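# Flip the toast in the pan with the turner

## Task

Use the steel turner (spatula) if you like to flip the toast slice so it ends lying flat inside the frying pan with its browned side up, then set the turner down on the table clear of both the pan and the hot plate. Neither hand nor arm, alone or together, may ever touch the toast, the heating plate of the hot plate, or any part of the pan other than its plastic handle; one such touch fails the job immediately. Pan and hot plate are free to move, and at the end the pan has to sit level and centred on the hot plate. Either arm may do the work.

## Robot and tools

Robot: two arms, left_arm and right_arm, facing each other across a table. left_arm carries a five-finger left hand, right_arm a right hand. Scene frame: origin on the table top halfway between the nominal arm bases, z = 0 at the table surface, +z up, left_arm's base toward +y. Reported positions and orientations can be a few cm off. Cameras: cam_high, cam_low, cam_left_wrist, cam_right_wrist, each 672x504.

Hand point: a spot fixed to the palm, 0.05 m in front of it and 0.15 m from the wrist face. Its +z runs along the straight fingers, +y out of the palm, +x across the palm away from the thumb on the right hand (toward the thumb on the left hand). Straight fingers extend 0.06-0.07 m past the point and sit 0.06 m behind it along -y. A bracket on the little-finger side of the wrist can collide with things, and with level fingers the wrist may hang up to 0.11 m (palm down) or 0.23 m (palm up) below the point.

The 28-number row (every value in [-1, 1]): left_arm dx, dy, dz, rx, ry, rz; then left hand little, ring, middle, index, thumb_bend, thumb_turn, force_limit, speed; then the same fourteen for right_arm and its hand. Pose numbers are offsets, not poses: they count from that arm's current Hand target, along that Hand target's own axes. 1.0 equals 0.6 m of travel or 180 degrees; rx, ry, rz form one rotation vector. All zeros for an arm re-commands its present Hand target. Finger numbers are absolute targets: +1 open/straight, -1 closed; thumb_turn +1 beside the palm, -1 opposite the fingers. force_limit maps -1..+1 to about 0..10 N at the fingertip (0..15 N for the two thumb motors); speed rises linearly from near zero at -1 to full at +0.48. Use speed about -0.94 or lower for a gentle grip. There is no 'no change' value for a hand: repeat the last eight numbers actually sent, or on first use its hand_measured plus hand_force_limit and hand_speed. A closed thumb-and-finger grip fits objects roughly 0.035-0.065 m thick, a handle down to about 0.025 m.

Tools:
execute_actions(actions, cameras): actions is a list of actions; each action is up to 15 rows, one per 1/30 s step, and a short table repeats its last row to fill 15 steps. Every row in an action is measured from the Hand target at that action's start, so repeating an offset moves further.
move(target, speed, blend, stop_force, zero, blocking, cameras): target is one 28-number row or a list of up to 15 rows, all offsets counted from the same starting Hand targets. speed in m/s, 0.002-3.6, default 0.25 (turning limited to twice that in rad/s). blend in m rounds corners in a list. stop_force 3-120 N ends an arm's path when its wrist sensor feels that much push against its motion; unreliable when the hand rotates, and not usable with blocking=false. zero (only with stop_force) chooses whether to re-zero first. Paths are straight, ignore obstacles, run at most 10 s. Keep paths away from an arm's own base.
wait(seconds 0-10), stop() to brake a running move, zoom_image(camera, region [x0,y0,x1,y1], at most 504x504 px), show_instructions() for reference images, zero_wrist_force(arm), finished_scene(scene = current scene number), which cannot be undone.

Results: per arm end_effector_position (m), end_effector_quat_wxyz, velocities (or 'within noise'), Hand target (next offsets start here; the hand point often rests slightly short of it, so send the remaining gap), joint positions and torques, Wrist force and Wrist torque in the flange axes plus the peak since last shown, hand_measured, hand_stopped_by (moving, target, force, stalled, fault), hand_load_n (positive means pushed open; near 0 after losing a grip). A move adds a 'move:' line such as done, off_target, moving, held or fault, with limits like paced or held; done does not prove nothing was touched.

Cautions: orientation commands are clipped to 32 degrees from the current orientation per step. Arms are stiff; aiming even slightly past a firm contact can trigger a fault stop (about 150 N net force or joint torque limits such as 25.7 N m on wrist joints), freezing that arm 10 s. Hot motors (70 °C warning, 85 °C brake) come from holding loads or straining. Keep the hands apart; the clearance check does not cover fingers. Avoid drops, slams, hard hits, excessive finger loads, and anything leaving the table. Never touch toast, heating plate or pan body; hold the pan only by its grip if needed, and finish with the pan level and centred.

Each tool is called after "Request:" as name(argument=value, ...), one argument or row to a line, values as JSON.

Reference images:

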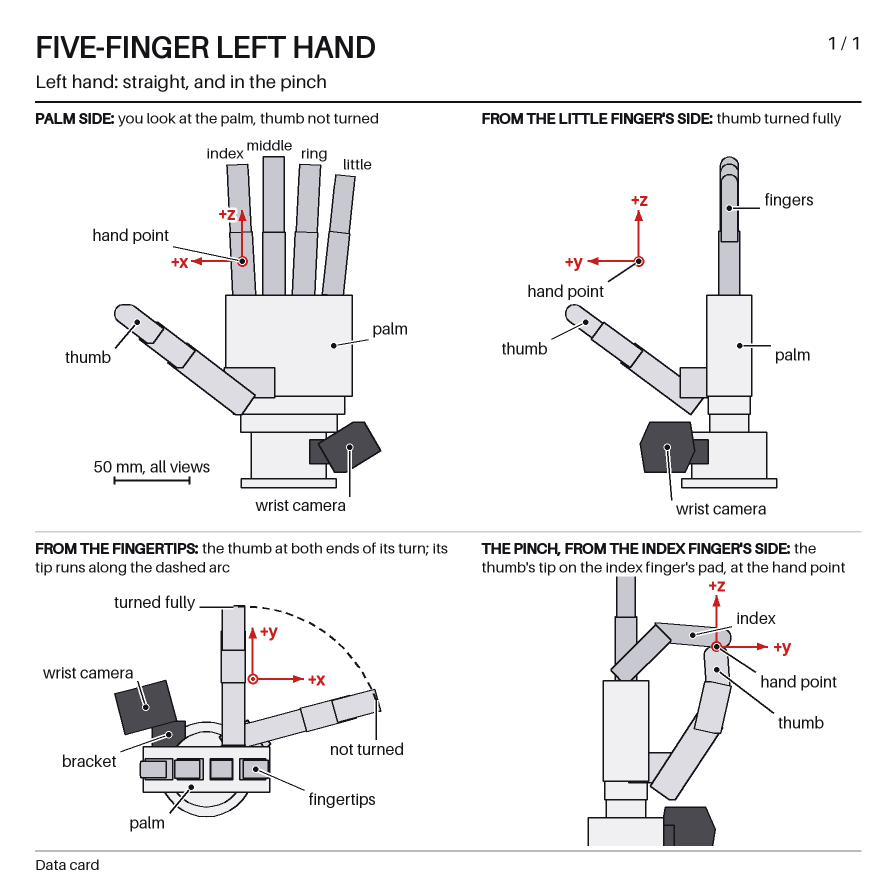

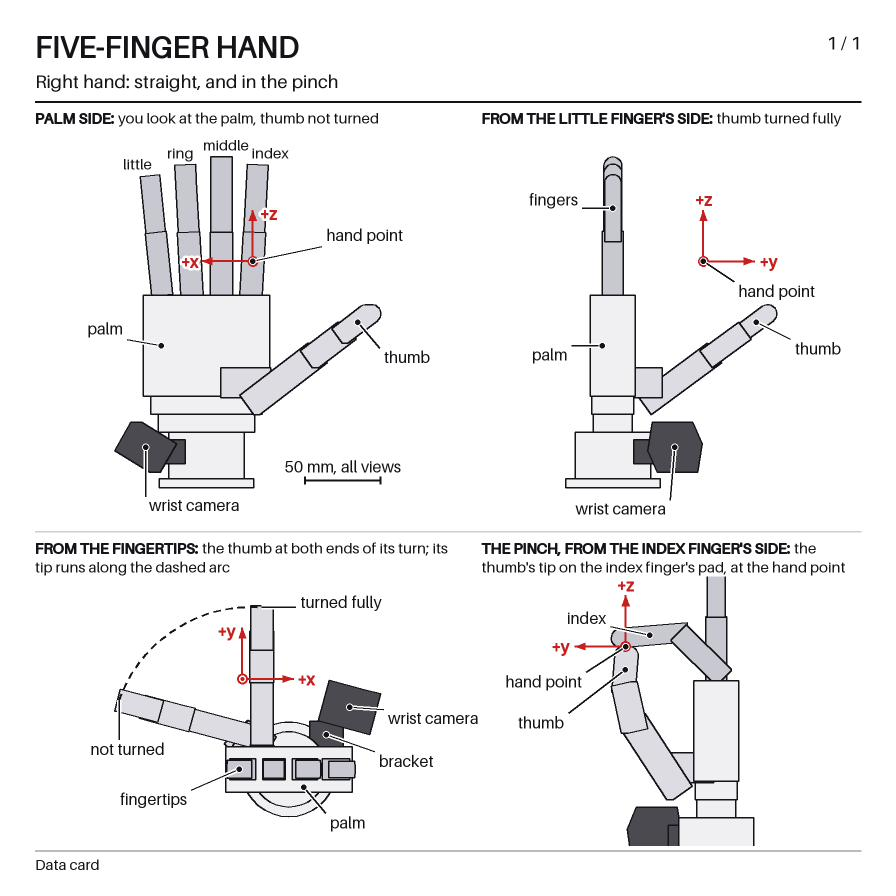

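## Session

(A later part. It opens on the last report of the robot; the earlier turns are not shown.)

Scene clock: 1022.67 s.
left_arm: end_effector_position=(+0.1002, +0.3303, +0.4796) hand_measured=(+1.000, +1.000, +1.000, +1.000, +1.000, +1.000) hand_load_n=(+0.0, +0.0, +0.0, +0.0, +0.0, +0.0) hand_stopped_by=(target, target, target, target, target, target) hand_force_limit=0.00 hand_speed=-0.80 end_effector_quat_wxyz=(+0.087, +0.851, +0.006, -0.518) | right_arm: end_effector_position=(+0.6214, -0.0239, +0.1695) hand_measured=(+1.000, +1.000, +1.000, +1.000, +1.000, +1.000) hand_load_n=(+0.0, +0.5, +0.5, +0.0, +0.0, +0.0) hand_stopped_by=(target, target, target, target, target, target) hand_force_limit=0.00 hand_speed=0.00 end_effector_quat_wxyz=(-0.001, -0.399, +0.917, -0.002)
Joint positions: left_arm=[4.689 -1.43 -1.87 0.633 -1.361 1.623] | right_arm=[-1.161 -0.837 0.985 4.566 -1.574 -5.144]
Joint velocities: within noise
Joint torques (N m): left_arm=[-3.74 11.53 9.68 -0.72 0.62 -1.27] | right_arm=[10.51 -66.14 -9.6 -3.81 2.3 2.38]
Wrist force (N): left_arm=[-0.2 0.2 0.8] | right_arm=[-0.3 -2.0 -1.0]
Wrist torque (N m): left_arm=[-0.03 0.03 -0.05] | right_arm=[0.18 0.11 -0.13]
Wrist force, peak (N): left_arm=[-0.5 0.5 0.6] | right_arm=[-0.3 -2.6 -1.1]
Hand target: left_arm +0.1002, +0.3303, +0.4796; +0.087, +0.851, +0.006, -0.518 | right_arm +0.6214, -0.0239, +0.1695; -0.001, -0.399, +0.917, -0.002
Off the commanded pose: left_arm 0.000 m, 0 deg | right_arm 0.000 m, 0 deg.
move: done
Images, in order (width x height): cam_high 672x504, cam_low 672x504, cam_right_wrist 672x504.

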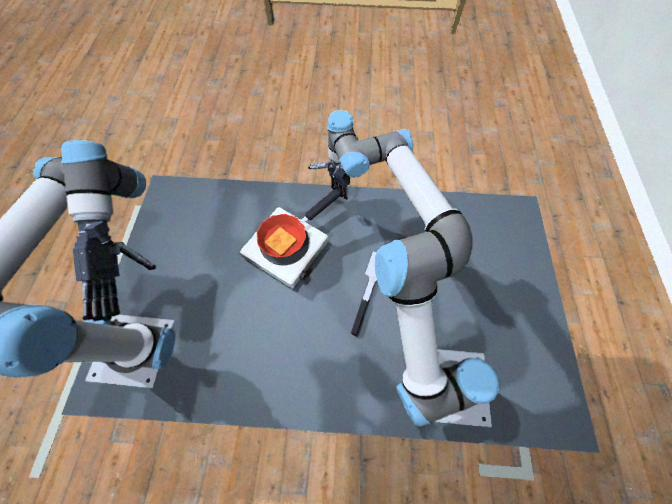

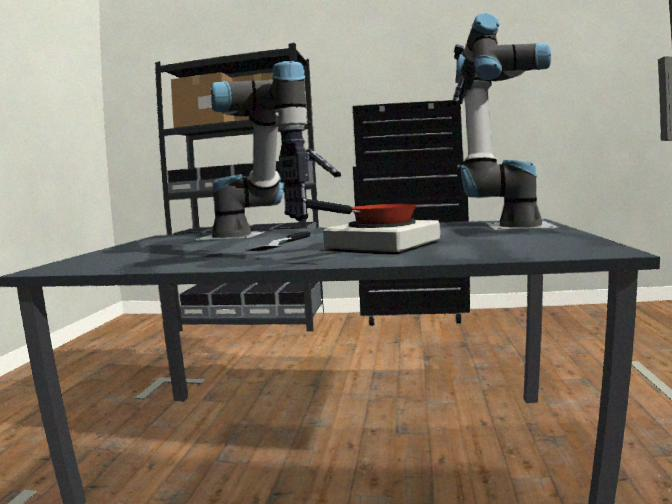

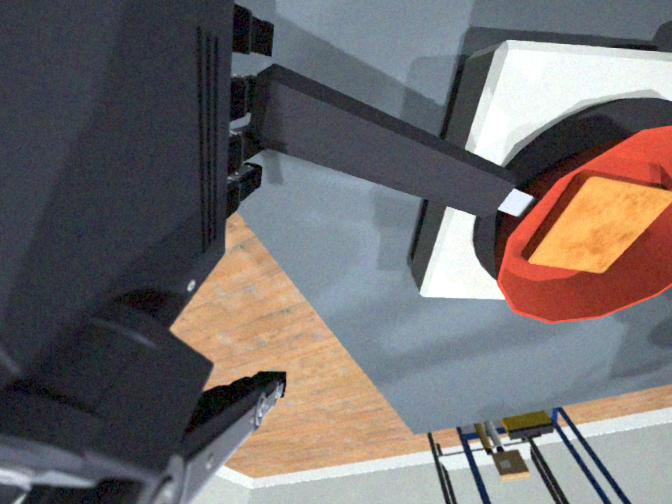

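Request:
move(
  target=[0,0,0,0,0,0,1,1,1,1,1,1,0,-0.8,0,-0.05,0,0,0,0,1,1,1,1,1,1,0,0],
  speed=0.1,
  cameras=["cam_high","cam_low","cam_right_wrist"],
)

Request:
zoom_image(
  camera="cam_high",
  region=[245, 200, 335, 290],
)

Request:
zoom_image(
  camera="cam_low",
  region=[340, 190, 430, 250],
)

Request:
zoom_image(
  camera="cam_right_wrist",
  region=[300, 0, 672, 340],
)

Scene clock: 1029.23 s.
left_arm: end_effector_position=(+0.1002, +0.3303, +0.4796) hand_measured=(+1.000, +1.000, +1.000, +1.000, +1.000, +1.000) hand_load_n=(+0.0, +0.0, +0.0, +0.0, +0.5, +0.0) hand_stopped_by=(target, target, target, target, target, target) hand_force_limit=0.00 hand_speed=-0.80 end_effector_quat_wxyz=(+0.087, +0.851, +0.006, -0.518) | right_arm: end_effector_position=(+0.6432, -0.0442, +0.1696) hand_measured=(+1.000, +1.000, +1.000, +1.000, +1.000, +1.000) hand_load_n=(+0.0, +0.0, +0.0, +0.0, +0.0, +0.0) hand_stopped_by=(target, target, target, target, target, target) hand_force_limit=0.00 hand_speed=0.00 end_effector_quat_wxyz=(-0.001, -0.399, +0.917, -0.002)
Joint positions: left_arm=[4.689 -1.43 -1.87 0.633 -1.361 1.623] | right_arm=[-1.195 -0.813 0.943 4.584 -1.575 -5.179]
Joint velocities: within noise
Joint torques (N m): left_arm=[-3.81 11.76 10.27 -0.68 0.69 -1.24] | right_arm=[-11.04 -39.92 -37.98 -0.64 -1.37 -2.79]
Wrist force (N): left_arm=[-0.2 0.3 0.4] | right_arm=[-0.2 -0.2 -0.8]
Wrist torque (N m): left_arm=[0.02 0.03 -0.05] | right_arm=[0.12 0.06 -0.07]
Wrist force, peak (N): left_arm=[-0.2 0.4 0.8] | right_arm=[-0.1 -2.1 -1.5]
Hand target: left_arm +0.1002, +0.3303, +0.4796; +0.087, +0.851, +0.006, -0.518 | right_arm +0.6433, -0.0443, +0.1696; -0.001, -0.399, +0.917, -0.002
Off the commanded pose: left_arm 0.000 m, 0 deg | right_arm 0.000 m, 0 deg.
move: done
Images, in order (width x height): cam_high 672x504, cam_low 672x504, cam_right_wrist 672x504.

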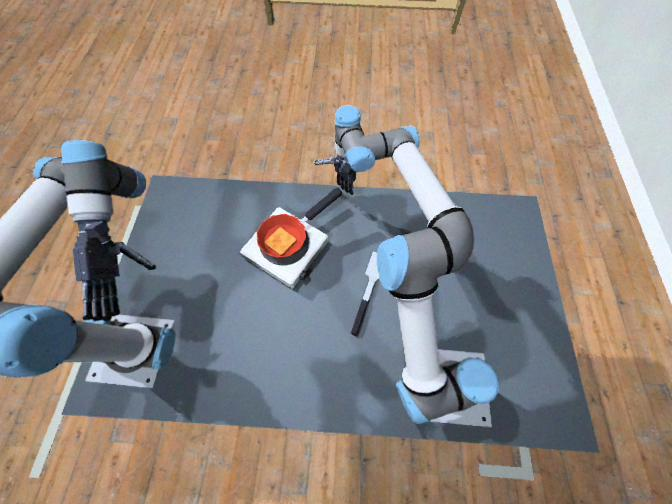

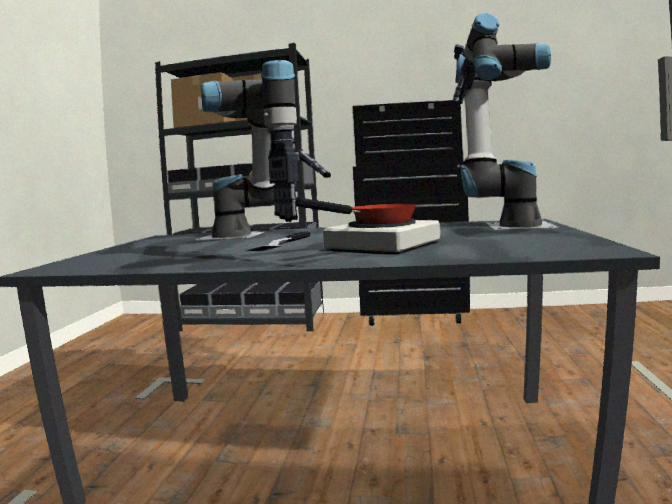

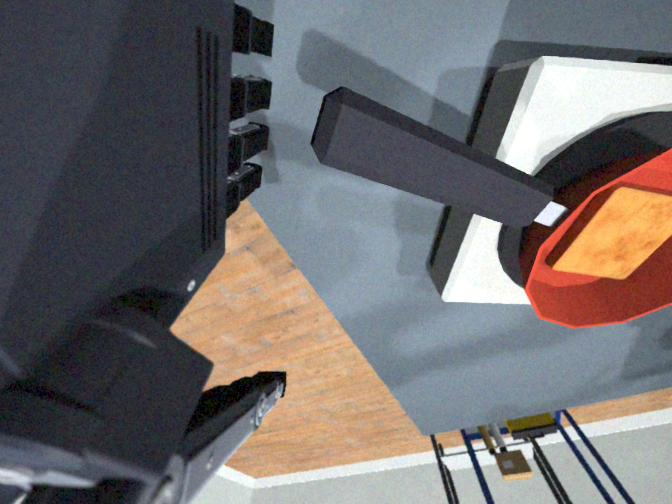

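Scaled by 5.600.

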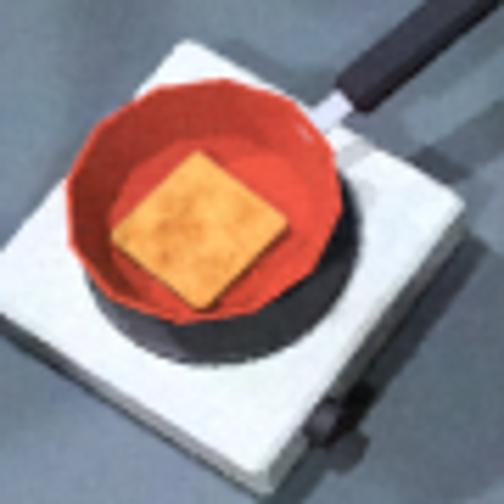

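Scaled by 5.600.

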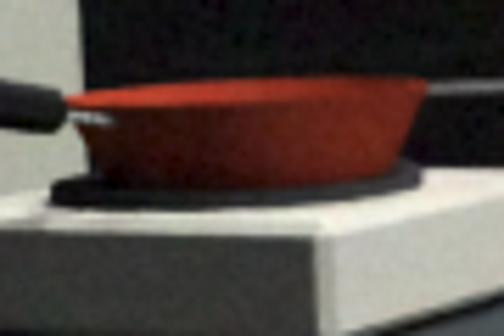

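Scaled by 1.355.

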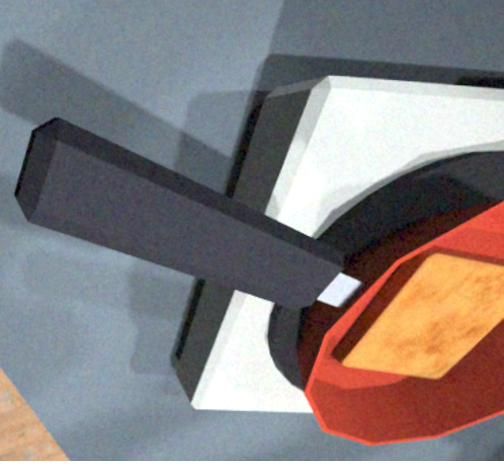

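Request:
move(
  target=[0,0,0,0,0,0,1,1,1,1,1,1,0,-0.8,0,-0.1,-0.2,0,0,0,1,1,1,1,1,1,0,0],
  speed=0.25,
  cameras=["cam_high","cam_low"],
)

Request:
zoom_image(
  camera="cam_high",
  region=[235, 170, 405, 340],
)

Scene clock: 1040.97 s.
left_arm: end_effector_position=(+0.1002, +0.3303, +0.4796) hand_measured=(+1.000, +1.000, +1.000, +1.000, +1.000, +1.000) hand_load_n=(+0.0, +0.0, +0.0, +0.0, +0.0, +0.0) hand_stopped_by=(target, target, target, target, target, target) hand_force_limit=0.00 hand_speed=-0.80 end_effector_quat_wxyz=(+0.087, +0.851, +0.006, -0.518) | right_arm: end_effector_position=(+0.6873, -0.0847, +0.2897) hand_measured=(+1.000, +1.000, +1.000, +1.000, +1.000, +1.000) hand_load_n=(+0.0, +0.0, +0.0, +0.0, +0.0, +0.0) hand_stopped_by=(target, target, target, target, target, target) hand_force_limit=0.00 hand_speed=0.00 end_effector_quat_wxyz=(-0.001, -0.399, +0.917, -0.002)
Joint positions: left_arm=[4.689 -1.43 -1.87 0.633 -1.361 1.623] | right_arm=[-1.262 -0.711 0.452 4.973 -1.575 -5.245]
Joint velocities: within noise
Joint torques (N m): left_arm=[-4.49 10.35 10.35 -0.89 0.55 -1.37] | right_arm=[-8.09 -44.89 -38.71 -0.8 -1.56 -2.87]
Wrist force (N): left_arm=[-0.1 0.1 0.6] | right_arm=[-0.2 0.1 -1.0]
Wrist torque (N m): left_arm=[-0.03 0.02 -0.03] | right_arm=[0.15 0.06 -0.06]
Wrist force, peak (N): left_arm=[-0.2 0.2 1.0] | right_arm=[-0.3 -0.3 -1.9]
Hand target: left_arm +0.1002, +0.3303, +0.4796; +0.087, +0.851, +0.006, -0.518 | right_arm +0.6873, -0.0847, +0.2897; -0.001, -0.399, +0.917, -0.002
Off the commanded pose: left_arm 0.000 m, 0 deg | right_arm 0.000 m, 0 deg.
move: done
Images, in order (width x height): cam_high 672x504, cam_low 672x504.

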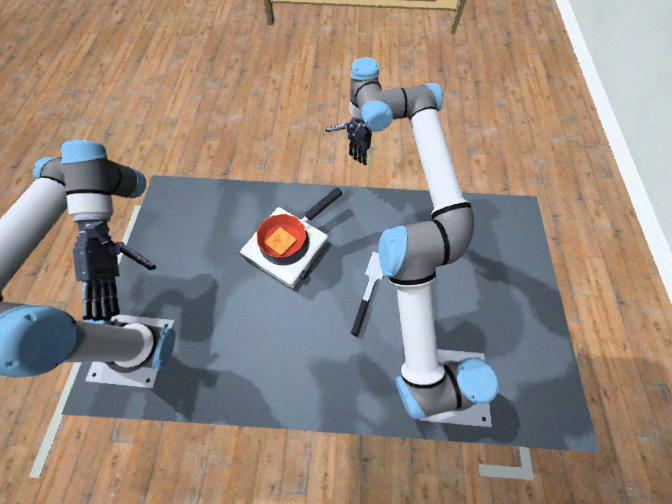

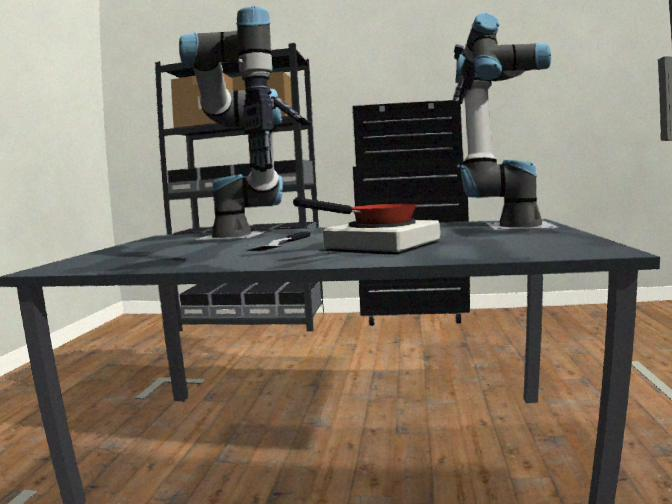

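Scaled by 2.965.

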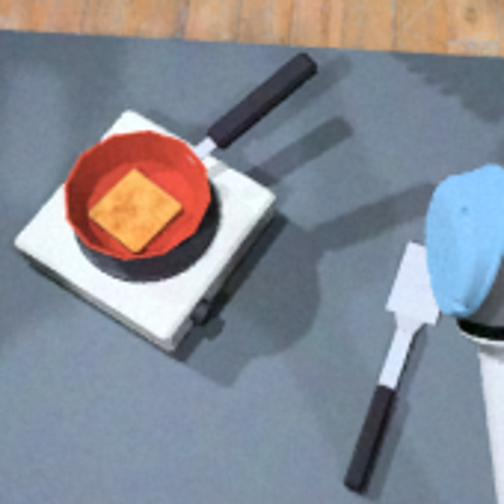

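Request:
finished_scene(
  scene=2,
)

The scene is finished: the task was done.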